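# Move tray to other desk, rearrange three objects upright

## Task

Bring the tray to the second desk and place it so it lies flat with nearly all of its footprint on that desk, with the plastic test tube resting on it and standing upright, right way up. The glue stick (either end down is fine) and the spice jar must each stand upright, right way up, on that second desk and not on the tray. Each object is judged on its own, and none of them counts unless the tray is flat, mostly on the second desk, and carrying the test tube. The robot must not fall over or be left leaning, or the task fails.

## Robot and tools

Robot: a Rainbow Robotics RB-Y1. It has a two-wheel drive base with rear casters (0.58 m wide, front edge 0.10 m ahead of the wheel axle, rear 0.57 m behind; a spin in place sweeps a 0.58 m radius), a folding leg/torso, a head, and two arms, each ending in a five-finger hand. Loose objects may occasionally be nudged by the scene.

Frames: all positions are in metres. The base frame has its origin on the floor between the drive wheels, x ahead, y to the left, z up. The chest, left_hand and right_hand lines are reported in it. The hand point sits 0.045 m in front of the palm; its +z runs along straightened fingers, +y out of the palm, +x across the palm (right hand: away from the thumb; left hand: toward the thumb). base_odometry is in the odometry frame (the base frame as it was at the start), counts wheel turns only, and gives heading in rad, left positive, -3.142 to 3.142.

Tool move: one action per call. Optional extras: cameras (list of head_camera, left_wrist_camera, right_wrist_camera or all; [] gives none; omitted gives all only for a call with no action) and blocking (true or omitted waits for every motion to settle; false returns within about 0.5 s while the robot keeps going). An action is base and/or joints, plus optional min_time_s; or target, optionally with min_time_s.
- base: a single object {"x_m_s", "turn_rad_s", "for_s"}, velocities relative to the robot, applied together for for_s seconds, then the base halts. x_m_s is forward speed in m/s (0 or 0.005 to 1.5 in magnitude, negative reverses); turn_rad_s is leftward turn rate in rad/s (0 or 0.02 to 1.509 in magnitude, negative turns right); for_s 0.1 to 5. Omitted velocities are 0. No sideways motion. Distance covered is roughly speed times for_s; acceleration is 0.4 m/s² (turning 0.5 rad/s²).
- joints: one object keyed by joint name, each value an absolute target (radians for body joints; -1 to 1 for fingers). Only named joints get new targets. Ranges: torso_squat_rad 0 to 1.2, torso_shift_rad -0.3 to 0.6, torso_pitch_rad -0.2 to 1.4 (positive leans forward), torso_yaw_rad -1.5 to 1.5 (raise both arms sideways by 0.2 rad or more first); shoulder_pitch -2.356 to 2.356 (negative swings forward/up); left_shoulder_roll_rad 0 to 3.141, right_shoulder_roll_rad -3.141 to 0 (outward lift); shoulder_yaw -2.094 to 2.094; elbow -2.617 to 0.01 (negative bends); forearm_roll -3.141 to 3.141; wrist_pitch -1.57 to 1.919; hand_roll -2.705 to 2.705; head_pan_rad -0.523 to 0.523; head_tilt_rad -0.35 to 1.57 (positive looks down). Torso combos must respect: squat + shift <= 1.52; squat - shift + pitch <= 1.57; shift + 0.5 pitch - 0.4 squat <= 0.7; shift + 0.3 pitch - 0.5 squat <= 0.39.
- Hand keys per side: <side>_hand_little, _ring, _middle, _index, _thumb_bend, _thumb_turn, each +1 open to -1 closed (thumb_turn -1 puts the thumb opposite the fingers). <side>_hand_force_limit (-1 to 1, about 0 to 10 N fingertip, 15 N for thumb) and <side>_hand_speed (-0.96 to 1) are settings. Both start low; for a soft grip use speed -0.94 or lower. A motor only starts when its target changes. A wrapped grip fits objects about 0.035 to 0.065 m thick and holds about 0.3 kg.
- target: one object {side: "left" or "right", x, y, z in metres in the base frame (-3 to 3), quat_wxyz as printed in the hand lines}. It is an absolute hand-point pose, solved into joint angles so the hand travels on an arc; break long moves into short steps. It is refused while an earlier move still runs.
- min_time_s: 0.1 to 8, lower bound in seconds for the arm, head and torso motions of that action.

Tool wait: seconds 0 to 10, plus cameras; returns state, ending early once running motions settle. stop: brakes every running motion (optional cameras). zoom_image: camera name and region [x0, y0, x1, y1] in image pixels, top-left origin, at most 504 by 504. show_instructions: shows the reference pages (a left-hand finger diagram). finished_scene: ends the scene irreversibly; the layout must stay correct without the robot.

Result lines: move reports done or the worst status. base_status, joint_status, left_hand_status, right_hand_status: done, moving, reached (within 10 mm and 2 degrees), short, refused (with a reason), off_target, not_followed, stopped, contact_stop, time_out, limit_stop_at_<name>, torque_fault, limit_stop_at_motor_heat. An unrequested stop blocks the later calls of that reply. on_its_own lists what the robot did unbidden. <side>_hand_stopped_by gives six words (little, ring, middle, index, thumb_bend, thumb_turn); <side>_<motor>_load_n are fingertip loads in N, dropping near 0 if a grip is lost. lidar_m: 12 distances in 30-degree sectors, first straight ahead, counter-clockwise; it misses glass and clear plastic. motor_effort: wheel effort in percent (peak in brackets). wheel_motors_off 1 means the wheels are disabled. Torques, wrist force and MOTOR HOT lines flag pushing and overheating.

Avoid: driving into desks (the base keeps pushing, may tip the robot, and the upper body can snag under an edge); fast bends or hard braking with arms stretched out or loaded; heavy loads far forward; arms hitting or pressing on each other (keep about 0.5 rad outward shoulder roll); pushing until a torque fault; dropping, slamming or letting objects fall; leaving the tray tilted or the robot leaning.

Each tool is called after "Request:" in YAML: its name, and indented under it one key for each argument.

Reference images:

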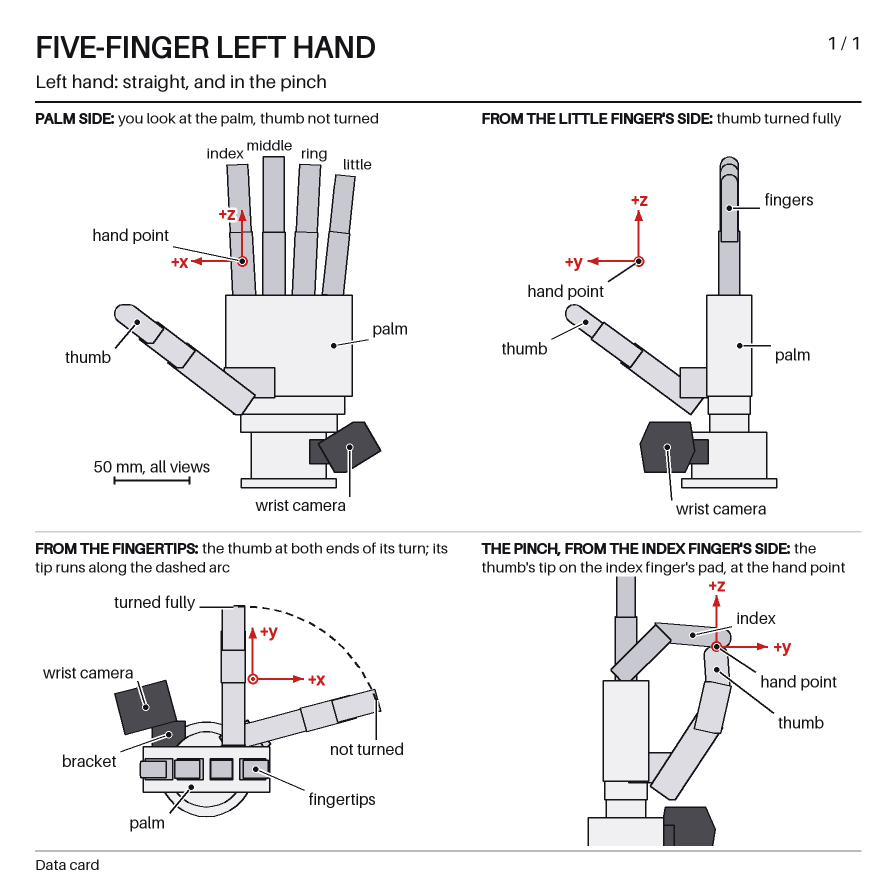

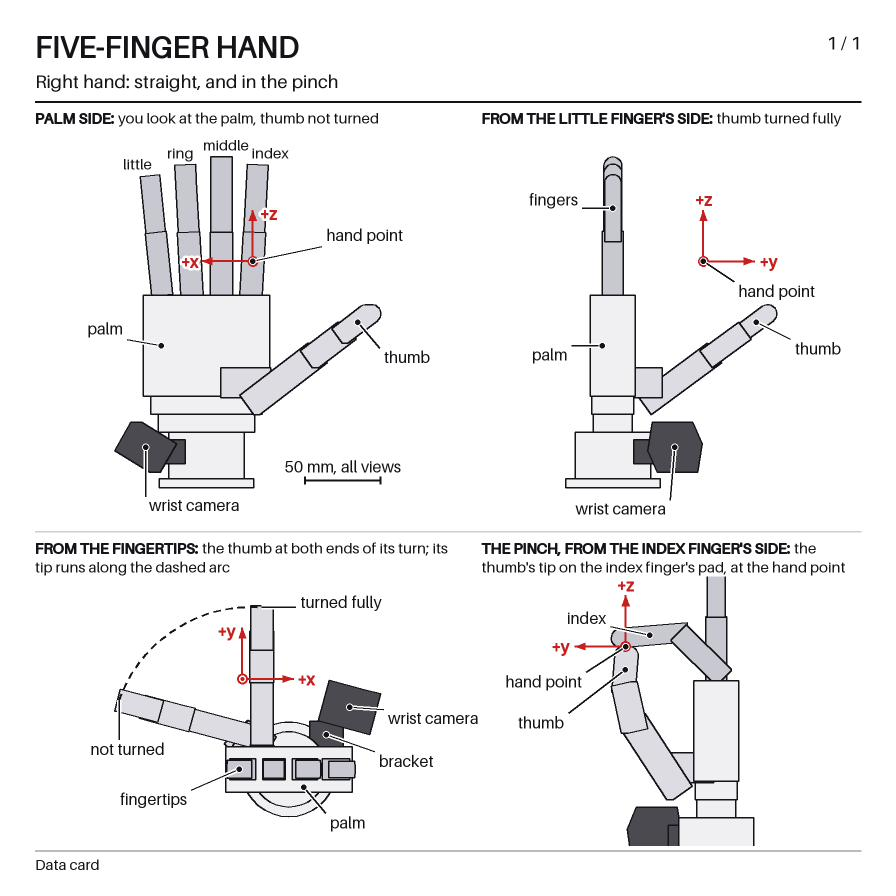

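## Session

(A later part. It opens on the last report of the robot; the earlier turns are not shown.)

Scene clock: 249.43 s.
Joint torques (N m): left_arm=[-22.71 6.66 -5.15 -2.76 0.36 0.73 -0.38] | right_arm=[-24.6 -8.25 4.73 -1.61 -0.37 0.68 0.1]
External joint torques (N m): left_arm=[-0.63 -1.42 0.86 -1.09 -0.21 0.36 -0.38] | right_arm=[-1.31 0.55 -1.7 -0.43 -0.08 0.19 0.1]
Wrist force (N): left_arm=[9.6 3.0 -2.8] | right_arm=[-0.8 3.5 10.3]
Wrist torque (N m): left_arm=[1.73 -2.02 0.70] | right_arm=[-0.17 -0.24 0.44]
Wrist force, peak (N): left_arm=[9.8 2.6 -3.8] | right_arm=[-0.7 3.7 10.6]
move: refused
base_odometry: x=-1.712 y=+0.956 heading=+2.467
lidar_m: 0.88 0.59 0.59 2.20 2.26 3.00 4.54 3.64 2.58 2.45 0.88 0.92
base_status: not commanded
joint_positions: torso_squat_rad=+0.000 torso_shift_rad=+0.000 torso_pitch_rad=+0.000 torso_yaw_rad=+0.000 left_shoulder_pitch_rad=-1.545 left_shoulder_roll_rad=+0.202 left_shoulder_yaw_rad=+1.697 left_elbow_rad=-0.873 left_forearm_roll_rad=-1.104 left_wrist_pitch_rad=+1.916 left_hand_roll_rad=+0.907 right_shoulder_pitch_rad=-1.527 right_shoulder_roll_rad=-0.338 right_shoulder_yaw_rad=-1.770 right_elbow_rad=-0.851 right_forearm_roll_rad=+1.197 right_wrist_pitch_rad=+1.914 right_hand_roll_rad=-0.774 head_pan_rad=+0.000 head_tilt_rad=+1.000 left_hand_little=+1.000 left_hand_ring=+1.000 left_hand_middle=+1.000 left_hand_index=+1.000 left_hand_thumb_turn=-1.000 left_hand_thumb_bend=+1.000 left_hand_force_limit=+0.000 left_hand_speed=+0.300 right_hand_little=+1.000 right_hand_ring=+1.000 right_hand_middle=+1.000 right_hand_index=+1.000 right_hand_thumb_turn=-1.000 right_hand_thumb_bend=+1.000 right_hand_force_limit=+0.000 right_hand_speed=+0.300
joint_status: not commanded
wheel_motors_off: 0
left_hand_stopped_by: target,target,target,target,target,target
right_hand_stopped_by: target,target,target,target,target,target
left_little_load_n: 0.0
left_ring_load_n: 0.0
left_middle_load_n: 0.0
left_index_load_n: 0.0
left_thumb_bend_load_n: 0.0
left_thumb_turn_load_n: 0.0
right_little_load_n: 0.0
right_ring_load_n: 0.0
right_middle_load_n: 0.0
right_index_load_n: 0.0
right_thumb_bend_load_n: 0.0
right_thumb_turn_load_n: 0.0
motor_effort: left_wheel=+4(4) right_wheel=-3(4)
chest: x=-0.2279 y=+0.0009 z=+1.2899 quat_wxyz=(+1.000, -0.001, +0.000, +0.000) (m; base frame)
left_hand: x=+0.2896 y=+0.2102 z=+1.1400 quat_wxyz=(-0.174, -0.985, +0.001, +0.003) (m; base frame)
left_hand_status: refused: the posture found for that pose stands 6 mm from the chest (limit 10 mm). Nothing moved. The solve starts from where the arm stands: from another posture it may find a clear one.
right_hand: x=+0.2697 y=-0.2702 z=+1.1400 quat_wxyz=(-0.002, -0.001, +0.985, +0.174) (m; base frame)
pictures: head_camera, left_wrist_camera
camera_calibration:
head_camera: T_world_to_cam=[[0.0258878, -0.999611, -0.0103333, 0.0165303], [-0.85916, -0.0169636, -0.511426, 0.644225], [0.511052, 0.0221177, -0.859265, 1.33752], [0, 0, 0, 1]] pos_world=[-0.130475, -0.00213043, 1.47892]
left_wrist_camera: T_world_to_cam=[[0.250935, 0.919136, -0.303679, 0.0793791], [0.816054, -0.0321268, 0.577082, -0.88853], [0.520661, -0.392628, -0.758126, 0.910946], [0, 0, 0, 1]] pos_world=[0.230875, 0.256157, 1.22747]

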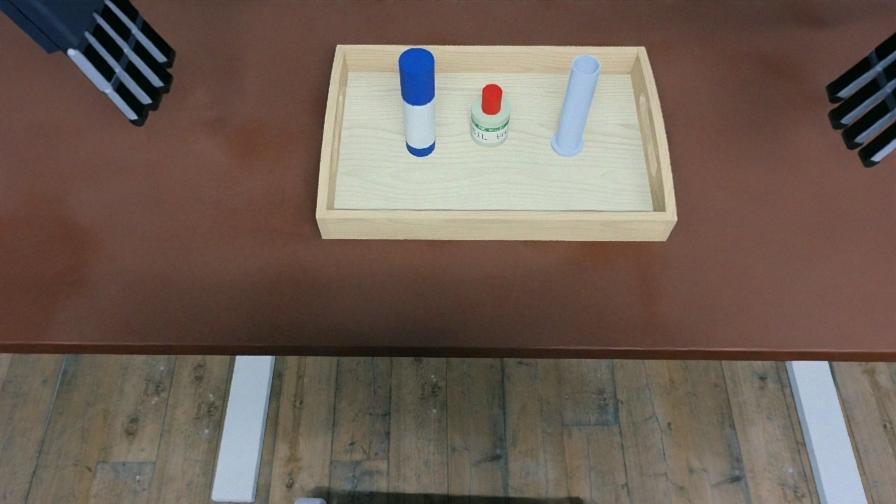

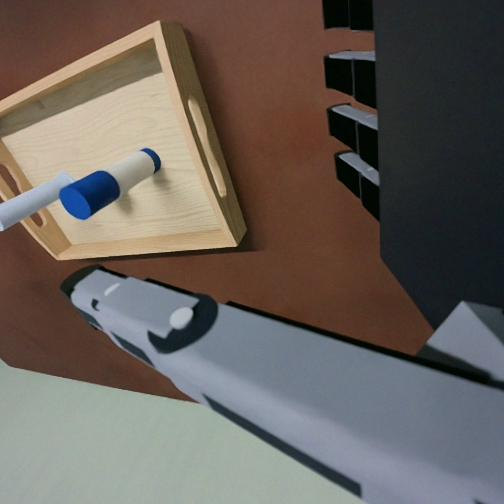

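Request:
move:
  cameras: []
  target: {"side":"right","x":0.15,"y":-0.42,"z":1.16,"quat_wxyz":[0,0,0.9848,0.1736]}
  min_time_s: 2

Request:
move:
  cameras: ["head_camera"]
  joints: {"left_shoulder_pitch_rad":-1.5,"left_shoulder_roll_rad":0.7,"left_shoulder_yaw_rad":0.3,"left_elbow_rad":-1.0,"left_forearm_roll_rad":0,"left_wrist_pitch_rad":0,"left_hand_roll_rad":0}
  min_time_s: 2.5

Request:
move:
  cameras: ["head_camera"]
  joints: {"left_shoulder_yaw_rad":-1.4,"left_elbow_rad":-1.0,"left_wrist_pitch_rad":-0.9}
  min_time_s: 2.5

Scene clock: 254.17 s.
Joint torques (N m): left_arm=[-22.39 6.96 -5.37 -2.92 0.45 0.86 -0.29] | right_arm=[-20.89 -7.83 5.55 0.37 0.06 0.94 0.18]
External joint torques (N m): left_arm=[-0.31 -1.13 0.64 -1.25 -0.12 0.5 -0.29] | right_arm=[-1.89 -0.61 -1.86 -0.41 0.04 0.27 0.18]
Wrist force (N): left_arm=[9.1 2.7 -3.2] | right_arm=[-0.8 3.8 10.4]
Wrist torque (N m): left_arm=[1.71 -2.00 0.72] | right_arm=[-0.12 -0.26 0.41]
Wrist force, peak (N): left_arm=[10.1 2.6 -3.0] | right_arm=[-1.1 3.9 10.7]
move: done
base_odometry: x=-1.712 y=+0.956 heading=+2.467
lidar_m: 0.87 0.60 0.58 2.20 2.26 2.99 4.53 3.64 2.58 2.45 0.88 0.92
base_status: not commanded
joint_positions: torso_squat_rad=+0.000 torso_shift_rad=+0.000 torso_pitch_rad=+0.000 torso_yaw_rad=+0.000 left_shoulder_pitch_rad=-1.545 left_shoulder_roll_rad=+0.202 left_shoulder_yaw_rad=+1.697 left_elbow_rad=-0.873 left_forearm_roll_rad=-1.104 left_wrist_pitch_rad=+1.916 left_hand_roll_rad=+0.907 right_shoulder_pitch_rad=-1.553 right_shoulder_roll_rad=-0.668 right_shoulder_yaw_rad=-1.959 right_elbow_rad=-1.010 right_forearm_roll_rad=+1.584 right_wrist_pitch_rad=+1.916 right_hand_roll_rad=-0.272 head_pan_rad=+0.000 head_tilt_rad=+1.000 left_hand_little=+1.000 left_hand_ring=+1.000 left_hand_middle=+1.000 left_hand_index=+1.000 left_hand_thumb_turn=-1.000 left_hand_thumb_bend=+1.000 left_hand_force_limit=+0.000 left_hand_speed=+0.300 right_hand_little=+1.000 right_hand_ring=+1.000 right_hand_middle=+1.000 right_hand_index=+1.000 right_hand_thumb_turn=-1.000 right_hand_thumb_bend=+1.000 right_hand_force_limit=+0.000 right_hand_speed=+0.300
joint_status: all done
wheel_motors_off: 0
left_hand_stopped_by: target,target,target,target,target,target
right_hand_stopped_by: target,target,target,target,target,target
left_little_load_n: 0.0
left_ring_load_n: 0.0
left_middle_load_n: 0.5
left_index_load_n: 0.0
left_thumb_bend_load_n: 0.0
left_thumb_turn_load_n: 0.0
right_little_load_n: 0.0
right_ring_load_n: 0.0
right_middle_load_n: 0.0
right_index_load_n: 0.0
right_thumb_bend_load_n: 0.0
right_thumb_turn_load_n: 0.0
motor_effort: left_wheel=+4(4) right_wheel=-3(4)
chest: x=-0.2279 y=+0.0009 z=+1.2899 quat_wxyz=(+1.000, -0.001, +0.000, +0.000) (m; base frame)
left_hand: x=+0.2896 y=+0.2102 z=+1.1400 quat_wxyz=(-0.174, -0.985, +0.001, +0.003) (m; base frame)
right_hand: x=+0.1500 y=-0.4201 z=+1.1597 quat_wxyz=(-0.001, +0.000, +0.985, +0.174) (m; base frame)
right_hand_status: reached (checked arc, planned for 2.0 s): 0 mm and 0.1 deg off.
pictures: none
No camera images: "cameras" was empty.

Scene clock: 256.97 s.
Joint torques (N m): left_arm=[-19.44 8.61 -1.14 -7.39 -0.03 -0.64 -0.28] | right_arm=[-20.6 -8.03 5.51 0.33 0.01 0.94 0.25]
External joint torques (N m): left_arm=[0.48 0.87 -1.53 -1.53 -0.06 0.26 -0.28] | right_arm=[-1.61 -0.81 -1.9 -0.45 -0.01 0.27 0.26]
Wrist force (N): left_arm=[9.4 7.8 -12.5] | right_arm=[-0.7 3.9 10.6]
Wrist torque (N m): left_arm=[2.65 -2.31 0.51] | right_arm=[-0.12 -0.27 0.43]
Wrist force, peak (N): left_arm=[10.1 7.6 -13.4] | right_arm=[-0.8 3.9 10.7]
move: done
base_odometry: x=-1.712 y=+0.956 heading=+2.467
lidar_m: 0.87 0.60 0.59 2.20 2.26 2.99 4.53 3.64 2.57 2.45 0.89 0.92
base_status: not commanded
joint_positions: torso_squat_rad=+0.000 torso_shift_rad=+0.000 torso_pitch_rad=+0.000 torso_yaw_rad=+0.000 left_shoulder_pitch_rad=-1.500 left_shoulder_roll_rad=+0.700 left_shoulder_yaw_rad=+0.300 left_elbow_rad=-1.000 left_forearm_roll_rad=+0.000 left_wrist_pitch_rad=+0.000 left_hand_roll_rad=+0.000 right_shoulder_pitch_rad=-1.553 right_shoulder_roll_rad=-0.668 right_shoulder_yaw_rad=-1.959 right_elbow_rad=-1.010 right_forearm_roll_rad=+1.584 right_wrist_pitch_rad=+1.916 right_hand_roll_rad=-0.272 head_pan_rad=+0.000 head_tilt_rad=+1.000 left_hand_little=+1.000 left_hand_ring=+1.000 left_hand_middle=+1.000 left_hand_index=+1.000 left_hand_thumb_turn=-1.000 left_hand_thumb_bend=+1.000 left_hand_force_limit=+0.000 left_hand_speed=+0.300 right_hand_little=+1.000 right_hand_ring=+1.000 right_hand_middle=+1.000 right_hand_index=+1.000 right_hand_thumb_turn=-1.000 right_hand_thumb_bend=+1.000 right_hand_force_limit=+0.000 right_hand_speed=+0.300
joint_status: all done
wheel_motors_off: 0
left_hand_stopped_by: target,target,target,target,target,target
right_hand_stopped_by: target,target,target,target,target,target
left_little_load_n: 0.0
left_ring_load_n: 0.0
left_middle_load_n: 0.0
left_index_load_n: 0.0
left_thumb_bend_load_n: 0.0
left_thumb_turn_load_n: 0.0
right_little_load_n: 0.0
right_ring_load_n: 0.0
right_middle_load_n: 0.0
right_index_load_n: 0.0
right_thumb_bend_load_n: 0.0
right_thumb_turn_load_n: 0.0
motor_effort: left_wheel=+4(4) right_wheel=-4(4)
chest: x=-0.2279 y=+0.0009 z=+1.2899 quat_wxyz=(+1.000, -0.001, +0.000, +0.000) (m; base frame)
left_hand: x=+0.3686 y=+0.3852 z=+1.8318 quat_wxyz=(+0.797, -0.196, +0.166, -0.546) (m; base frame)
right_hand: x=+0.1500 y=-0.4201 z=+1.1598 quat_wxyz=(-0.001, +0.000, +0.985, +0.174) (m; base frame)
pictures: head_camera
camera_calibration:
head_camera: T_world_to_cam=[[0.0258878, -0.999611, -0.0103333, 0.0165303], [-0.85916, -0.0169636, -0.511426, 0.644225], [0.511052, 0.0221177, -0.859265, 1.33752], [0, 0, 0, 1]] pos_world=[-0.130475, -0.00213043, 1.47892]

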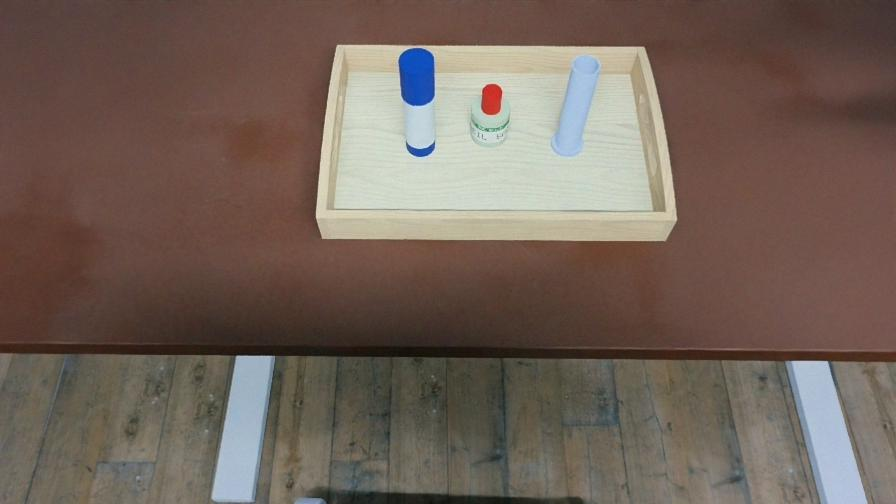

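Scene clock: 259.77 s.
Joint torques (N m): left_arm=[-21.49 8.26 7.92 0.78 1.35 0.4 -0.17] | right_arm=[-20.44 -8.01 5.81 0.44 -0.01 0.93 0.19]
External joint torques (N m): left_arm=[0.33 0.45 -1.28 -0.46 -0.17 0.43 -0.14] | right_arm=[-1.44 -0.79 -1.6 -0.33 -0.03 0.27 0.19]
Wrist force (N): left_arm=[15.0 4.6 -7.5] | right_arm=[-0.9 3.8 10.5]
Wrist torque (N m): left_arm=[2.08 -2.56 0.94] | right_arm=[-0.12 -0.22 0.41]
Wrist force, peak (N): left_arm=[14.6 4.9 -11.8] | right_arm=[-0.6 3.8 10.8]
move: done
base_odometry: x=-1.712 y=+0.956 heading=+2.467
lidar_m: 0.87 0.60 0.59 2.20 2.26 3.00 4.53 3.64 2.58 2.46 0.89 0.93
base_status: not commanded
joint_positions: torso_squat_rad=+0.000 torso_shift_rad=+0.000 torso_pitch_rad=+0.000 torso_yaw_rad=+0.000 left_shoulder_pitch_rad=-1.500 left_shoulder_roll_rad=+0.700 left_shoulder_yaw_rad=-1.400 left_elbow_rad=-1.000 left_forearm_roll_rad=+0.000 left_wrist_pitch_rad=-0.900 left_hand_roll_rad=+0.000 right_shoulder_pitch_rad=-1.553 right_shoulder_roll_rad=-0.668 right_shoulder_yaw_rad=-1.959 right_elbow_rad=-1.010 right_forearm_roll_rad=+1.584 right_wrist_pitch_rad=+1.916 right_hand_roll_rad=-0.272 head_pan_rad=+0.000 head_tilt_rad=+1.000 left_hand_little=+1.000 left_hand_ring=+1.000 left_hand_middle=+1.000 left_hand_index=+1.000 left_hand_thumb_turn=-1.000 left_hand_thumb_bend=+1.000 left_hand_force_limit=+0.000 left_hand_speed=+0.300 right_hand_little=+1.000 right_hand_ring=+1.000 right_hand_middle=+1.000 right_hand_index=+1.000 right_hand_thumb_turn=-1.000 right_hand_thumb_bend=+1.000 right_hand_force_limit=+0.000 right_hand_speed=+0.300
joint_status: all done
wheel_motors_off: 0
left_hand_stopped_by: target,target,target,target,target,target
right_hand_stopped_by: target,target,target,target,target,target
left_little_load_n: 0.0
left_ring_load_n: 0.5
left_middle_load_n: 0.0
left_index_load_n: 0.0
left_thumb_bend_load_n: 0.0
left_thumb_turn_load_n: 0.0
right_little_load_n: 0.0
right_ring_load_n: 0.0
right_middle_load_n: 0.0
right_index_load_n: 0.0
right_thumb_bend_load_n: 0.0
right_thumb_turn_load_n: 0.0
motor_effort: left_wheel=+4(5) right_wheel=-4(4)
chest: x=-0.2279 y=+0.0009 z=+1.2899 quat_wxyz=(+1.000, -0.001, +0.000, +0.000) (m; base frame)
left_hand: x=+0.3327 y=-0.1021 z=+1.2703 quat_wxyz=(+0.456, +0.535, +0.554, -0.446) (m; base frame)
right_hand: x=+0.1500 y=-0.4201 z=+1.1598 quat_wxyz=(-0.001, +0.000, +0.985, +0.174) (m; base frame)
pictures: head_camera
camera_calibration:
head_camera: T_world_to_cam=[[0.0258878, -0.999611, -0.0103333, 0.0165303], [-0.85916, -0.0169636, -0.511426, 0.644225], [0.511052, 0.0221177, -0.859265, 1.33752], [0, 0, 0, 1]] pos_world=[-0.130475, -0.00213043, 1.47892]

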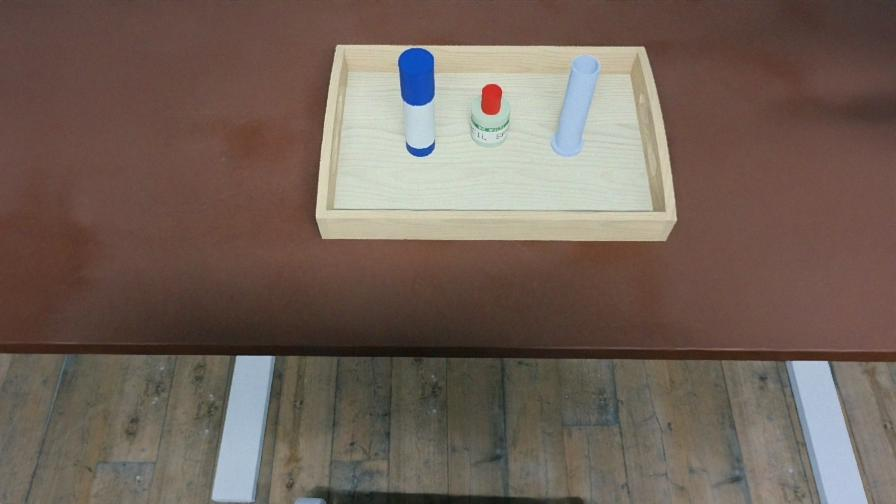

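Request:
move:
  cameras: ["head_camera","left_wrist_camera"]
  target: {"side":"left","x":0.27,"y":0.16,"z":1.17,"quat_wxyz":[0.5,0.5,0.5,-0.5]}
  min_time_s: 3

Scene clock: 263.40 s.
Joint torques (N m): left_arm=[-16.91 12.15 7.56 1.76 1.88 -0.81 -0.47] | right_arm=[-20.88 -8.09 5.49 0.29 -0.01 0.91 0.19]
External joint torques (N m): left_arm=[1.03 0.93 0.44 1.05 0.12 0.01 -0.44] | right_arm=[-1.88 -0.87 -1.92 -0.49 -0.03 0.24 0.19]
Wrist force (N): left_arm=[15.1 4.3 -8.3] | right_arm=[-0.6 3.9 10.6]
Wrist torque (N m): left_arm=[2.07 -2.57 0.97] | right_arm=[-0.11 -0.28 0.42]
Wrist force, peak (N): left_arm=[15.4 4.4 -8.7] | right_arm=[-0.6 3.9 10.7]
move: done
base_odometry: x=-1.712 y=+0.956 heading=+2.467
lidar_m: 0.87 0.59 0.59 2.20 2.26 2.99 4.52 3.64 2.58 2.45 0.89 0.92
base_status: not commanded
joint_positions: torso_squat_rad=+0.000 torso_shift_rad=+0.000 torso_pitch_rad=+0.000 torso_yaw_rad=+0.000 left_shoulder_pitch_rad=-0.992 left_shoulder_roll_rad=+1.021 left_shoulder_yaw_rad=-1.344 left_elbow_rad=-0.820 left_forearm_roll_rad=+0.139 left_wrist_pitch_rad=-1.570 left_hand_roll_rad=-0.431 right_shoulder_pitch_rad=-1.553 right_shoulder_roll_rad=-0.668 right_shoulder_yaw_rad=-1.959 right_elbow_rad=-1.010 right_forearm_roll_rad=+1.584 right_wrist_pitch_rad=+1.916 right_hand_roll_rad=-0.272 head_pan_rad=+0.000 head_tilt_rad=+1.000 left_hand_little=+1.000 left_hand_ring=+1.000 left_hand_middle=+1.000 left_hand_index=+1.000 left_hand_thumb_turn=-1.000 left_hand_thumb_bend=+1.000 left_hand_force_limit=+0.000 left_hand_speed=+0.300 right_hand_little=+1.000 right_hand_ring=+1.000 right_hand_middle=+1.000 right_hand_index=+1.000 right_hand_thumb_turn=-1.000 right_hand_thumb_bend=+1.000 right_hand_force_limit=+0.000 right_hand_speed=+0.300
joint_status: all done
wheel_motors_off: 0
left_hand_stopped_by: target,target,target,target,target,target
right_hand_stopped_by: target,target,target,target,target,target
left_little_load_n: 0.0
left_ring_load_n: 0.0
left_middle_load_n: 0.0
left_index_load_n: 0.5
left_thumb_bend_load_n: 0.0
left_thumb_turn_load_n: 0.5
right_little_load_n: 0.0
right_ring_load_n: 0.0
right_middle_load_n: 0.0
right_index_load_n: 0.0
right_thumb_bend_load_n: 0.0
right_thumb_turn_load_n: 0.0
motor_effort: left_wheel=+3(5) right_wheel=-4(4)
chest: x=-0.2279 y=+0.0009 z=+1.2899 quat_wxyz=(+1.000, -0.001, +0.000, +0.000) (m; base frame)
left_hand: x=+0.2696 y=+0.1596 z=+1.1698 quat_wxyz=(+0.501, +0.498, +0.504, -0.496) (m; base frame)
left_hand_status: reached (checked arc, planned for 3.0 s): 1 mm and 0.7 deg off.
right_hand: x=+0.1500 y=-0.4201 z=+1.1598 quat_wxyz=(-0.001, +0.000, +0.985, +0.174) (m; base frame)
pictures: head_camera, left_wrist_camera
camera_calibration:
head_camera: T_world_to_cam=[[0.0258878, -0.999611, -0.0103333, 0.0165303], [-0.85916, -0.0169636, -0.511426, 0.644225], [0.511052, 0.0221177, -0.859265, 1.33752], [0, 0, 0, 1]] pos_world=[-0.130475, -0.00213043, 1.47892]
left_wrist_camera: T_world_to_cam=[[-0.96823, 0.0220976, -0.249082, 0.547996], [0.220889, 0.542475, -0.810511, 0.800878], [0.117211, -0.839781, -0.530122, 0.837521], [0, 0, 0, 1]] pos_world=[0.255514, 0.256769, 1.22961]

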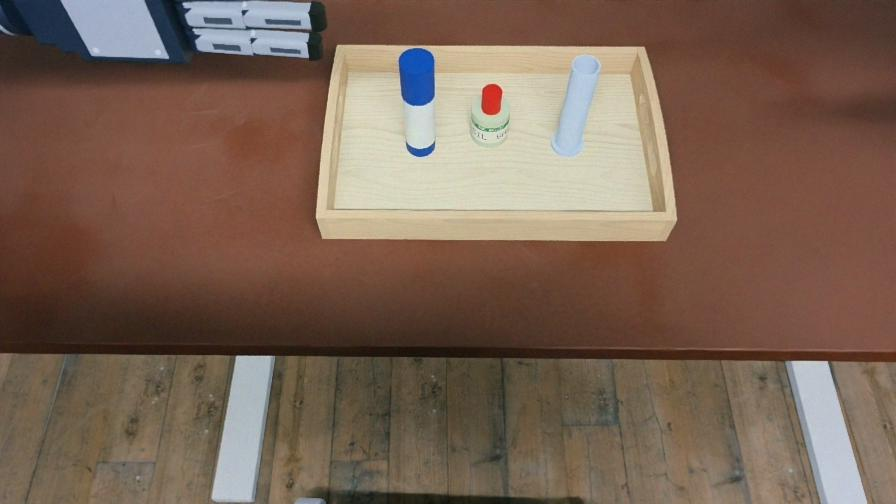

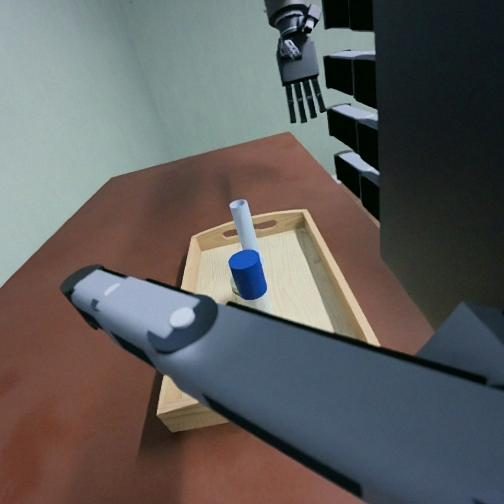

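Request:
move:
  cameras: ["head_camera","left_wrist_camera"]
  target: {"side":"left","x":0.291,"y":0.055,"z":1.115,"quat_wxyz":[0.5,0.5,0.5,-0.5]}
  min_time_s: 3

Scene clock: 268.83 s.
Joint torques (N m): left_arm=[-20.16 7.32 4.54 0.99 1.41 -0.67 -0.44] | right_arm=[-20.89 -7.58 5.57 0.41 -0.04 1.03 0.3]
External joint torques (N m): left_arm=[-0.7 -1.62 -2.12 1.08 -0.28 0.26 -0.4] | right_arm=[-1.9 -0.36 -1.84 -0.37 -0.06 0.36 0.3]
Wrist force (N): left_arm=[15.3 4.5 -8.3] | right_arm=[-1.1 3.8 10.4]
Wrist torque (N m): left_arm=[2.09 -2.65 0.97] | right_arm=[-0.11 -0.20 0.38]
Wrist force, peak (N): left_arm=[15.6 4.4 -8.4] | right_arm=[-0.8 3.8 10.7]
move: done
base_odometry: x=-1.712 y=+0.956 heading=+2.467
lidar_m: 0.87 0.60 0.59 2.20 2.25 2.99 4.53 3.64 2.59 2.45 0.88 0.92
base_status: not commanded
joint_positions: torso_squat_rad=+0.000 torso_shift_rad=+0.000 torso_pitch_rad=+0.000 torso_yaw_rad=+0.000 left_shoulder_pitch_rad=-1.005 left_shoulder_roll_rad=+0.742 left_shoulder_yaw_rad=-1.366 left_elbow_rad=-0.719 left_forearm_roll_rad=+0.121 left_wrist_pitch_rad=-1.408 left_hand_roll_rad=-0.499 right_shoulder_pitch_rad=-1.553 right_shoulder_roll_rad=-0.668 right_shoulder_yaw_rad=-1.959 right_elbow_rad=-1.010 right_forearm_roll_rad=+1.584 right_wrist_pitch_rad=+1.916 right_hand_roll_rad=-0.272 head_pan_rad=+0.000 head_tilt_rad=+1.000 left_hand_little=+1.000 left_hand_ring=+1.000 left_hand_middle=+1.000 left_hand_index=+1.000 left_hand_thumb_turn=-1.000 left_hand_thumb_bend=+1.000 left_hand_force_limit=+0.000 left_hand_speed=+0.300 right_hand_little=+1.000 right_hand_ring=+1.000 right_hand_middle=+1.000 right_hand_index=+1.000 right_hand_thumb_turn=-1.000 right_hand_thumb_bend=+1.000 right_hand_force_limit=+0.000 right_hand_speed=+0.300
joint_status: all done
wheel_motors_off: 0
left_hand_stopped_by: target,target,target,target,target,target
right_hand_stopped_by: target,target,target,target,target,target
left_little_load_n: 0.0
left_ring_load_n: 0.0
left_middle_load_n: 0.0
left_index_load_n: 0.0
left_thumb_bend_load_n: 0.0
left_thumb_turn_load_n: 0.0
right_little_load_n: 0.0
right_ring_load_n: 0.0
right_middle_load_n: 0.0
right_index_load_n: 0.0
right_thumb_bend_load_n: 0.0
right_thumb_turn_load_n: 0.0
motor_effort: left_wheel=+3(4) right_wheel=-3(4)
chest: x=-0.2279 y=+0.0009 z=+1.2899 quat_wxyz=(+1.000, -0.001, +0.000, +0.000) (m; base frame)
left_hand: x=+0.2903 y=+0.0550 z=+1.1151 quat_wxyz=(+0.501, +0.499, +0.502, -0.498) (m; base frame)
left_hand_status: reached (checked arc, planned for 3.0 s): 1 mm and 0.4 deg off.
right_hand: x=+0.1500 y=-0.4201 z=+1.1598 quat_wxyz=(-0.001, +0.000, +0.985, +0.174) (m; base frame)
pictures: head_camera, left_wrist_camera
camera_calibration:
head_camera: T_world_to_cam=[[0.0258878, -0.999611, -0.0103333, 0.0165303], [-0.85916, -0.0169636, -0.511426, 0.644225], [0.511052, 0.0221177, -0.859265, 1.33752], [0, 0, 0, 1]] pos_world=[-0.130475, -0.00213043, 1.47892]
left_wrist_camera: T_world_to_cam=[[-0.968097, 0.0264844, -0.249172, 0.556546], [0.223654, 0.539723, -0.81159, 0.809255], [0.112989, -0.841426, -0.528428, 0.717695], [0, 0, 0, 1]] pos_world=[0.276706, 0.152373, 1.17471]

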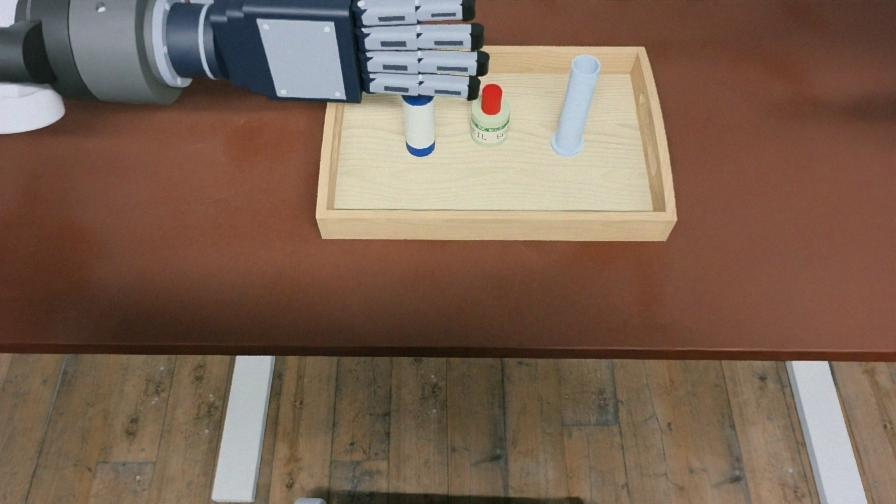

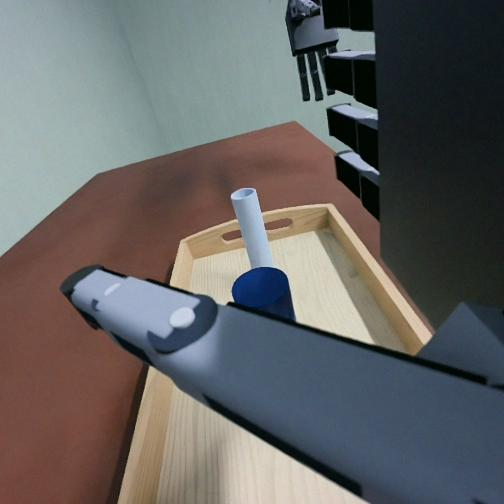

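Request:
move:
  cameras: ["head_camera","left_wrist_camera"]
  target: {"side":"left","x":0.291,"y":0.047,"z":1.065,"quat_wxyz":[0.5,0.5,0.5,-0.5]}
  min_time_s: 2

Scene clock: 271.43 s.
Joint torques (N m): left_arm=[-19.03 6.75 4.41 1.15 1.4 -1.09 -0.43] | right_arm=[-20.66 -7.91 5.4 0.44 0.01 0.97 0.23]
External joint torques (N m): left_arm=[0.45 -1.13 0.44 1.13 -0.26 -0.08 -0.4] | right_arm=[-1.66 -0.69 -2.01 -0.33 -0.01 0.3 0.23]
Wrist force (N): left_arm=[15.0 4.7 -8.0] | right_arm=[-0.7 3.8 10.4]
Wrist torque (N m): left_arm=[2.10 -2.58 0.96] | right_arm=[-0.13 -0.27 0.42]
Wrist force, peak (N): left_arm=[15.6 3.7 -8.7] | right_arm=[-0.7 3.9 10.8]
move: done
base_odometry: x=-1.712 y=+0.956 heading=+2.467
lidar_m: 0.88 0.60 0.59 2.20 2.26 3.00 4.53 3.64 2.58 2.45 0.88 0.92
base_status: not commanded
joint_positions: torso_squat_rad=+0.000 torso_shift_rad=+0.000 torso_pitch_rad=+0.000 torso_yaw_rad=+0.000 left_shoulder_pitch_rad=-0.966 left_shoulder_roll_rad=+0.499 left_shoulder_yaw_rad=-1.317 left_elbow_rad=-0.310 left_forearm_roll_rad=+0.045 left_wrist_pitch_rad=-1.570 left_hand_roll_rad=-0.545 right_shoulder_pitch_rad=-1.553 right_shoulder_roll_rad=-0.668 right_shoulder_yaw_rad=-1.959 right_elbow_rad=-1.010 right_forearm_roll_rad=+1.584 right_wrist_pitch_rad=+1.916 right_hand_roll_rad=-0.272 head_pan_rad=+0.000 head_tilt_rad=+1.000 left_hand_little=+1.000 left_hand_ring=+1.000 left_hand_middle=+1.000 left_hand_index=+1.000 left_hand_thumb_turn=-1.000 left_hand_thumb_bend=+1.000 left_hand_force_limit=+0.000 left_hand_speed=+0.300 right_hand_little=+1.000 right_hand_ring=+1.000 right_hand_middle=+1.000 right_hand_index=+1.000 right_hand_thumb_turn=-1.000 right_hand_thumb_bend=+1.000 right_hand_force_limit=+0.000 right_hand_speed=+0.300
joint_status: all done
wheel_motors_off: 0
left_hand_stopped_by: target,target,target,target,target,target
right_hand_stopped_by: target,target,target,target,target,target
left_little_load_n: 0.0
left_ring_load_n: 0.0
left_middle_load_n: 0.0
left_index_load_n: 0.0
left_thumb_bend_load_n: 0.0
left_thumb_turn_load_n: 0.5
right_little_load_n: 0.0
right_ring_load_n: 0.0
right_middle_load_n: 0.0
right_index_load_n: 0.0
right_thumb_bend_load_n: 0.0
right_thumb_turn_load_n: 0.0
motor_effort: left_wheel=+3(5) right_wheel=-3(4)
chest: x=-0.2279 y=+0.0009 z=+1.2899 quat_wxyz=(+1.000, -0.001, +0.000, +0.000) (m; base frame)
left_hand: x=+0.2905 y=+0.0469 z=+1.0651 quat_wxyz=(+0.502, +0.497, +0.510, -0.490) (m; base frame)
left_hand_status: reached (checked arc, as near as the solve gets, planned for 2.0 s): 1 mm and 1.7 deg off.
right_hand: x=+0.1500 y=-0.4201 z=+1.1598 quat_wxyz=(-0.001, +0.000, +0.985, +0.174) (m; base frame)
pictures: head_camera, left_wrist_camera
camera_calibration:
head_camera: T_world_to_cam=[[0.0258878, -0.999611, -0.0103333, 0.0165303], [-0.85916, -0.0169636, -0.511426, 0.644225], [0.511052, 0.0221177, -0.859265, 1.33752], [0, 0, 0, 1]] pos_world=[-0.130475, -0.00213043, 1.47892]
left_wrist_camera: T_world_to_cam=[[-0.968498, 0.010757, -0.248787, 0.544967], [0.212889, 0.554062, -0.804794, 0.768326], [0.129186, -0.832406, -0.538898, 0.690411], [0, 0, 0, 1]] pos_world=[0.27504, 0.14314, 1.12599]

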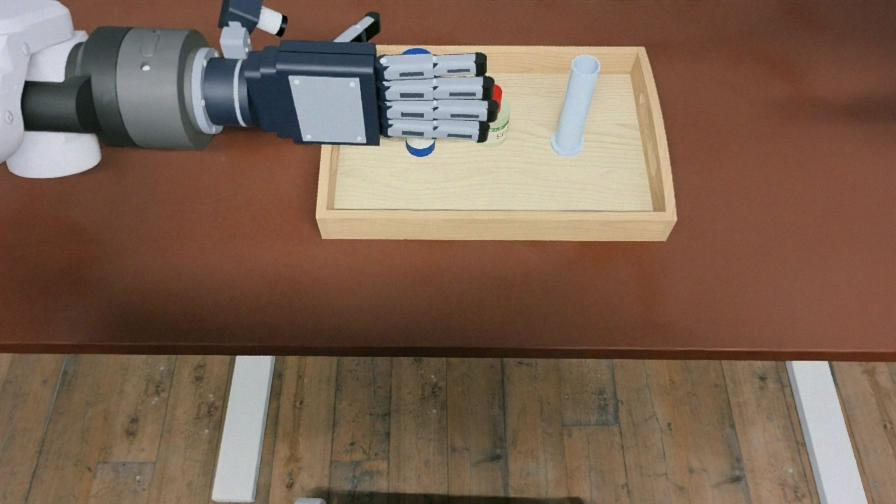

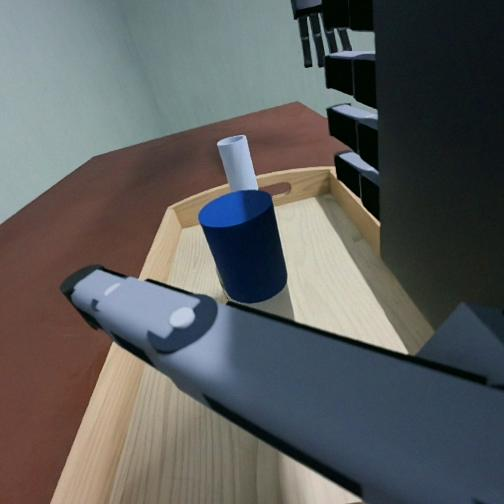

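Request:
move:
  cameras: []
  target: {"side":"left","x":0.27,"y":0.09,"z":1.16,"quat_wxyz":[0.5,0.5,0.5,-0.5]}
  min_time_s: 2

Request:
move:
  cameras: ["head_camera"]
  joints: {"torso_squat_rad":0.2,"torso_shift_rad":0.1}
  min_time_s: 1.5

Scene clock: 274.17 s.
Joint torques (N m): left_arm=[-18.44 10.93 9.06 -1.48 1.95 -0.43 0.06] | right_arm=[-20.78 -7.93 5.61 0.35 -0.03 0.93 0.25]
External joint torques (N m): left_arm=[-0.17 0.87 0.95 -1.01 0.2 0.37 0.09] | right_arm=[-1.79 -0.71 -1.8 -0.42 -0.05 0.26 0.25]
Wrist force (N): left_arm=[15.3 4.0 -7.9] | right_arm=[-0.8 3.6 10.4]
Wrist torque (N m): left_arm=[1.98 -2.63 1.06] | right_arm=[-0.15 -0.24 0.40]
Wrist force, peak (N): left_arm=[15.4 4.7 -8.7] | right_arm=[-0.9 4.1 10.7]
move: done
base_odometry: x=-1.712 y=+0.956 heading=+2.467
lidar_m: 0.87 0.60 0.59 2.20 2.26 2.99 4.53 3.64 2.57 2.45 0.88 0.92
base_status: not commanded
joint_positions: torso_squat_rad=+0.000 torso_shift_rad=+0.000 torso_pitch_rad=+0.000 torso_yaw_rad=+0.000 left_shoulder_pitch_rad=-0.971 left_shoulder_roll_rad=+0.960 left_shoulder_yaw_rad=-1.268 left_elbow_rad=-0.985 left_forearm_roll_rad=+0.072 left_wrist_pitch_rad=-1.373 left_hand_roll_rad=-0.424 right_shoulder_pitch_rad=-1.553 right_shoulder_roll_rad=-0.668 right_shoulder_yaw_rad=-1.959 right_elbow_rad=-1.010 right_forearm_roll_rad=+1.584 right_wrist_pitch_rad=+1.916 right_hand_roll_rad=-0.272 head_pan_rad=+0.000 head_tilt_rad=+1.000 left_hand_little=+1.000 left_hand_ring=+1.000 left_hand_middle=+1.000 left_hand_index=+1.000 left_hand_thumb_turn=-1.000 left_hand_thumb_bend=+1.000 left_hand_force_limit=+0.000 left_hand_speed=+0.300 right_hand_little=+1.000 right_hand_ring=+1.000 right_hand_middle=+1.000 right_hand_index=+1.000 right_hand_thumb_turn=-1.000 right_hand_thumb_bend=+1.000 right_hand_force_limit=+0.000 right_hand_speed=+0.300
joint_status: all done
wheel_motors_off: 0
left_hand_stopped_by: target,target,target,target,target,target
right_hand_stopped_by: target,target,target,target,target,target
left_little_load_n: 0.0
left_ring_load_n: 0.0
left_middle_load_n: 0.0
left_index_load_n: 0.0
left_thumb_bend_load_n: 0.0
left_thumb_turn_load_n: 0.0
right_little_load_n: 0.0
right_ring_load_n: 0.0
right_middle_load_n: 0.0
right_index_load_n: 0.0
right_thumb_bend_load_n: 0.0
right_thumb_turn_load_n: 0.0
motor_effort: left_wheel=+3(4) right_wheel=-4(4)
chest: x=-0.2279 y=+0.0009 z=+1.2899 quat_wxyz=(+1.000, -0.001, +0.000, +0.000) (m; base frame)
left_hand: x=+0.2692 y=+0.0900 z=+1.1596 quat_wxyz=(+0.497, +0.502, +0.496, -0.505) (m; base frame)
left_hand_status: reached (checked arc, planned for 2.0 s): 1 mm and 0.8 deg off.
right_hand: x=+0.1500 y=-0.4201 z=+1.1598 quat_wxyz=(-0.001, +0.000, +0.985, +0.174) (m; base frame)
pictures: none
No camera images: "cameras" was empty.

Scene clock: 275.97 s.
Joint torques (N m): left_arm=[-18.72 10.64 7.95 -1.37 1.92 -0.7 0.1] | right_arm=[-20.79 -7.78 5.65 0.39 -0.05 0.97 0.13]
External joint torques (N m): left_arm=[-0.46 0.58 -0.15 -0.9 0.18 0.1 0.13] | right_arm=[-1.79 -0.56 -1.76 -0.39 -0.07 0.31 0.14]
Wrist force (N): left_arm=[14.9 4.6 -7.8] | right_arm=[-0.5 4.1 10.8]
Wrist torque (N m): left_arm=[2.07 -2.55 1.01] | right_arm=[-0.06 -0.29 0.46]
Wrist force, peak (N): left_arm=[15.5 4.0 -8.5] | right_arm=[-0.4 4.2 10.9]
move: done
base_odometry: x=-1.712 y=+0.956 heading=+2.467
lidar_m: 0.87 0.60 0.59 2.20 2.25 2.99 4.53 3.64 2.57 2.45 0.88 0.92
base_status: not commanded
joint_positions: torso_squat_rad=+0.200 torso_shift_rad=+0.100 torso_pitch_rad=+0.000 torso_yaw_rad=+0.000 left_shoulder_pitch_rad=-0.971 left_shoulder_roll_rad=+0.960 left_shoulder_yaw_rad=-1.268 left_elbow_rad=-0.985 left_forearm_roll_rad=+0.072 left_wrist_pitch_rad=-1.373 left_hand_roll_rad=-0.424 right_shoulder_pitch_rad=-1.553 right_shoulder_roll_rad=-0.668 right_shoulder_yaw_rad=-1.959 right_elbow_rad=-1.010 right_forearm_roll_rad=+1.584 right_wrist_pitch_rad=+1.916 right_hand_roll_rad=-0.272 head_pan_rad=+0.000 head_tilt_rad=+1.000 left_hand_little=+1.000 left_hand_ring=+1.000 left_hand_middle=+1.000 left_hand_index=+1.000 left_hand_thumb_turn=-1.000 left_hand_thumb_bend=+1.000 left_hand_force_limit=+0.000 left_hand_speed=+0.300 right_hand_little=+1.000 right_hand_ring=+1.000 right_hand_middle=+1.000 right_hand_index=+1.000 right_hand_thumb_turn=-1.000 right_hand_thumb_bend=+1.000 right_hand_force_limit=+0.000 right_hand_speed=+0.300
joint_status: all done
wheel_motors_off: 0
left_hand_stopped_by: target,target,target,target,target,target
right_hand_stopped_by: target,target,target,target,target,target
left_little_load_n: 0.0
left_ring_load_n: 0.0
left_middle_load_n: 0.0
left_index_load_n: 0.0
left_thumb_bend_load_n: 0.0
left_thumb_turn_load_n: 0.5
right_little_load_n: 0.0
right_ring_load_n: 0.0
right_middle_load_n: 0.0
right_index_load_n: 0.0
right_thumb_bend_load_n: -0.5
right_thumb_turn_load_n: 0.0
motor_effort: left_wheel=+4(6) right_wheel=-4(4)
chest: x=-0.1594 y=+0.0009 z=+1.2725 quat_wxyz=(+1.000, -0.001, +0.000, +0.000) (m; base frame)
left_hand: x=+0.3377 y=+0.0899 z=+1.1423 quat_wxyz=(+0.497, +0.502, +0.496, -0.505) (m; base frame)
right_hand: x=+0.2184 y=-0.4201 z=+1.1424 quat_wxyz=(-0.001, +0.000, +0.985, +0.174) (m; base frame)
pictures: head_camera
camera_calibration:
head_camera: T_world_to_cam=[[0.0258899, -0.999611, -0.0103296, 0.0145745], [-0.859116, -0.0169654, -0.5115, 0.694204], [0.511126, 0.022117, -0.859221, 1.28755], [0, 0, 0, 1]] pos_world=[-0.0620756, -0.00213043, 1.46152]

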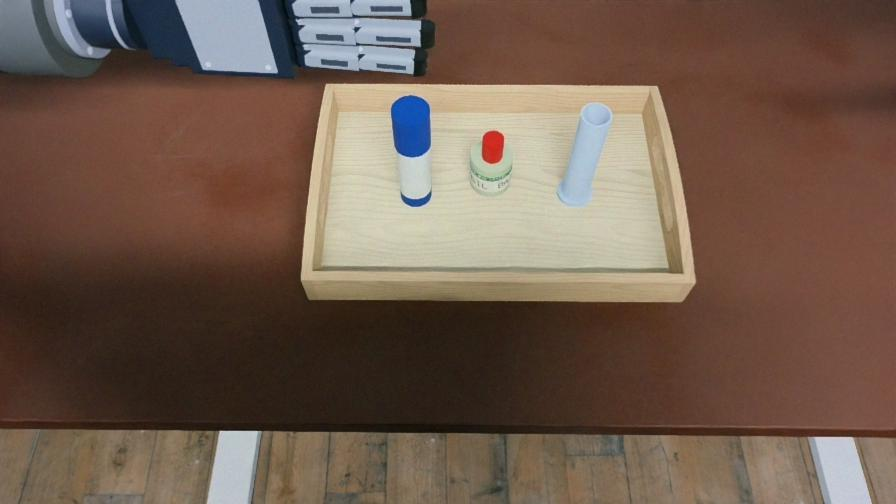

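Request:
move:
  cameras: []
  target: {"side":"left","x":0.290,"y":0.05,"z":1.12,"quat_wxyz":[0.5,0.5,0.5,-0.5]}
  min_time_s: 2

Request:
move:
  cameras: ["head_camera","left_wrist_camera"]
  target: {"side":"left","x":0.290,"y":0.047,"z":1.06,"quat_wxyz":[0.5,0.5,0.5,-0.5]}
  min_time_s: 2

Scene clock: 278.53 s.
Joint torques (N m): left_arm=[-15.32 10.55 9.76 -2.86 1.49 -0.65 -0.56] | right_arm=[-20.59 -8.15 5.47 0.46 -0.07 0.97 0.14]
External joint torques (N m): left_arm=[0.79 1.2 0.72 -1.19 -0.03 0.35 -0.53] | right_arm=[-1.6 -0.93 -1.94 -0.31 -0.09 0.3 0.14]
Wrist force (N): left_arm=[15.2 4.5 -8.3] | right_arm=[-0.5 3.8 10.8]
Wrist torque (N m): left_arm=[2.09 -2.60 0.94] | right_arm=[-0.11 -0.29 0.44]
Wrist force, peak (N): left_arm=[15.3 4.4 -8.7] | right_arm=[-0.5 4.0 11.0]
move: done
base_odometry: x=-1.712 y=+0.956 heading=+2.467
lidar_m: 0.88 0.59 0.59 2.20 2.25 2.99 4.54 3.65 2.58 2.46 0.88 0.92
base_status: not commanded
joint_positions: torso_squat_rad=+0.200 torso_shift_rad=+0.100 torso_pitch_rad=+0.000 torso_yaw_rad=+0.000 left_shoulder_pitch_rad=-0.861 left_shoulder_roll_rad=+1.053 left_shoulder_yaw_rad=-1.267 left_elbow_rad=-1.371 left_forearm_roll_rad=+0.084 left_wrist_pitch_rad=-1.097 left_hand_roll_rad=-0.534 right_shoulder_pitch_rad=-1.553 right_shoulder_roll_rad=-0.668 right_shoulder_yaw_rad=-1.959 right_elbow_rad=-1.010 right_forearm_roll_rad=+1.584 right_wrist_pitch_rad=+1.916 right_hand_roll_rad=-0.272 head_pan_rad=+0.000 head_tilt_rad=+1.000 left_hand_little=+1.000 left_hand_ring=+1.000 left_hand_middle=+1.000 left_hand_index=+1.000 left_hand_thumb_turn=-1.000 left_hand_thumb_bend=+1.000 left_hand_force_limit=+0.000 left_hand_speed=+0.300 right_hand_little=+1.000 right_hand_ring=+1.000 right_hand_middle=+1.000 right_hand_index=+1.000 right_hand_thumb_turn=-1.000 right_hand_thumb_bend=+1.000 right_hand_force_limit=+0.000 right_hand_speed=+0.300
joint_status: all done
wheel_motors_off: 0
left_hand_stopped_by: target,target,target,target,target,target
right_hand_stopped_by: target,target,target,target,target,target
left_little_load_n: 0.0
left_ring_load_n: 0.0
left_middle_load_n: 0.0
left_index_load_n: 0.0
left_thumb_bend_load_n: 0.0
left_thumb_turn_load_n: 0.5
right_little_load_n: 0.0
right_ring_load_n: 0.0
right_middle_load_n: 0.0
right_index_load_n: 0.0
right_thumb_bend_load_n: 0.0
right_thumb_turn_load_n: 0.0
motor_effort: left_wheel=+3(4) right_wheel=-3(4)
chest: x=-0.1594 y=+0.0009 z=+1.2725 quat_wxyz=(+1.000, -0.001, +0.000, +0.000) (m; base frame)
left_hand: x=+0.2899 y=+0.0499 z=+1.1197 quat_wxyz=(+0.500, +0.500, +0.500, -0.500) (m; base frame)
left_hand_status: reached (checked arc, planned for 2.0 s): 0 mm and 0.1 deg off.
right_hand: x=+0.2184 y=-0.4201 z=+1.1424 quat_wxyz=(-0.001, +0.000, +0.985, +0.174) (m; base frame)
pictures: none
No camera images: "cameras" was empty.

Scene clock: 280.87 s.
Joint torques (N m): left_arm=[-15.44 7.67 6.3 -0.86 1.23 -1.29 -0.4] | right_arm=[-20.75 -7.95 5.81 0.39 -0.07 0.92 0.12]
External joint torques (N m): left_arm=[0.79 -1.27 -1.74 0.99 -0.24 -0.15 -0.37] | right_arm=[-1.76 -0.73 -1.6 -0.38 -0.09 0.25 0.12]
Wrist force (N): left_arm=[14.6 4.4 -8.3] | right_arm=[-0.3 4.1 10.7]
Wrist torque (N m): left_arm=[2.07 -2.54 0.92] | right_arm=[-0.07 -0.34 0.46]
Wrist force, peak (N): left_arm=[15.5 4.7 -8.6] | right_arm=[-0.4 4.0 11.0]
move: done
base_odometry: x=-1.712 y=+0.956 heading=+2.467
lidar_m: 0.88 0.59 0.59 2.20 2.26 2.99 4.53 3.64 2.58 2.46 0.89 0.92
base_status: not commanded
joint_positions: torso_squat_rad=+0.200 torso_shift_rad=+0.100 torso_pitch_rad=+0.000 torso_yaw_rad=+0.000 left_shoulder_pitch_rad=-0.803 left_shoulder_roll_rad=+0.910 left_shoulder_yaw_rad=-1.300 left_elbow_rad=-1.171 left_forearm_roll_rad=+0.062 left_wrist_pitch_rad=-1.174 left_hand_roll_rad=-0.628 right_shoulder_pitch_rad=-1.553 right_shoulder_roll_rad=-0.668 right_shoulder_yaw_rad=-1.959 right_elbow_rad=-1.010 right_forearm_roll_rad=+1.584 right_wrist_pitch_rad=+1.916 right_hand_roll_rad=-0.272 head_pan_rad=+0.000 head_tilt_rad=+1.000 left_hand_little=+1.000 left_hand_ring=+1.000 left_hand_middle=+1.000 left_hand_index=+1.000 left_hand_thumb_turn=-1.000 left_hand_thumb_bend=+1.000 left_hand_force_limit=+0.000 left_hand_speed=+0.300 right_hand_little=+1.000 right_hand_ring=+1.000 right_hand_middle=+1.000 right_hand_index=+1.000 right_hand_thumb_turn=-1.000 right_hand_thumb_bend=+1.000 right_hand_force_limit=+0.000 right_hand_speed=+0.300
joint_status: all done
wheel_motors_off: 0
left_hand_stopped_by: target,target,target,target,target,target
right_hand_stopped_by: target,target,target,target,target,target
left_little_load_n: 0.0
left_ring_load_n: 0.0
left_middle_load_n: 0.0
left_index_load_n: 0.0
left_thumb_bend_load_n: 0.0
left_thumb_turn_load_n: 0.5
right_little_load_n: 0.0
right_ring_load_n: 0.0
right_middle_load_n: 0.0
right_index_load_n: 0.0
right_thumb_bend_load_n: -0.5
right_thumb_turn_load_n: 0.0
motor_effort: left_wheel=+3(4) right_wheel=-3(4)
chest: x=-0.1594 y=+0.0009 z=+1.2725 quat_wxyz=(+1.000, -0.001, +0.000, +0.000) (m; base frame)
left_hand: x=+0.2895 y=+0.0470 z=+1.0603 quat_wxyz=(+0.500, +0.500, +0.502, -0.498) (m; base frame)
left_hand_status: reached (checked arc, planned for 2.0 s): 1 mm and 0.3 deg off.
right_hand: x=+0.2184 y=-0.4201 z=+1.1424 quat_wxyz=(-0.001, +0.000, +0.985, +0.174) (m; base frame)
pictures: head_camera, left_wrist_camera
camera_calibration:
head_camera: T_world_to_cam=[[0.0258904, -0.999611, -0.0103296, 0.0145746], [-0.85909, -0.0169648, -0.511543, 0.694268], [0.511169, 0.0221182, -0.859196, 1.28751], [0, 0, 0, 1]] pos_world=[-0.0620758, -0.00213043, 1.46152]
left_wrist_camera: T_world_to_cam=[[-0.968029, 0.0274467, -0.249334, 0.542378], [0.224258, 0.540019, -0.811226, 0.768797], [0.112379, -0.841205, -0.528909, 0.682737], [0, 0, 0, 1]] pos_world=[0.275903, 0.144271, 1.12001]

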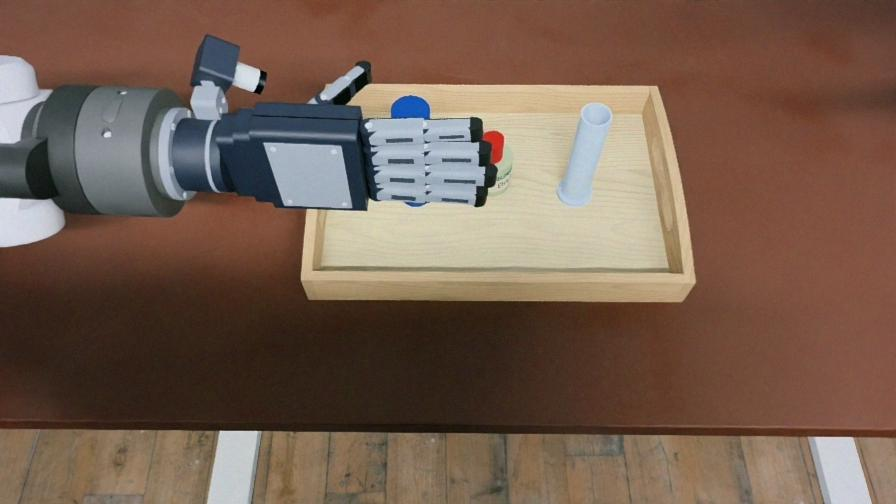

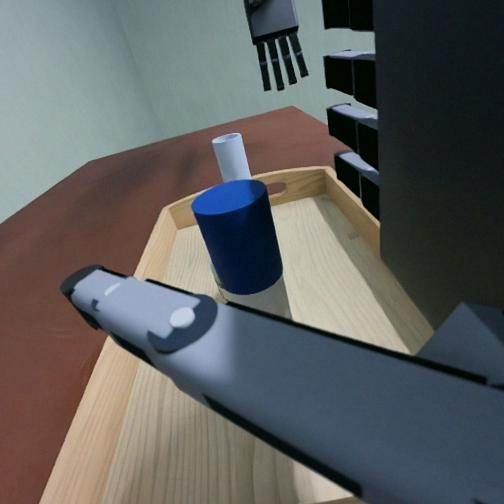

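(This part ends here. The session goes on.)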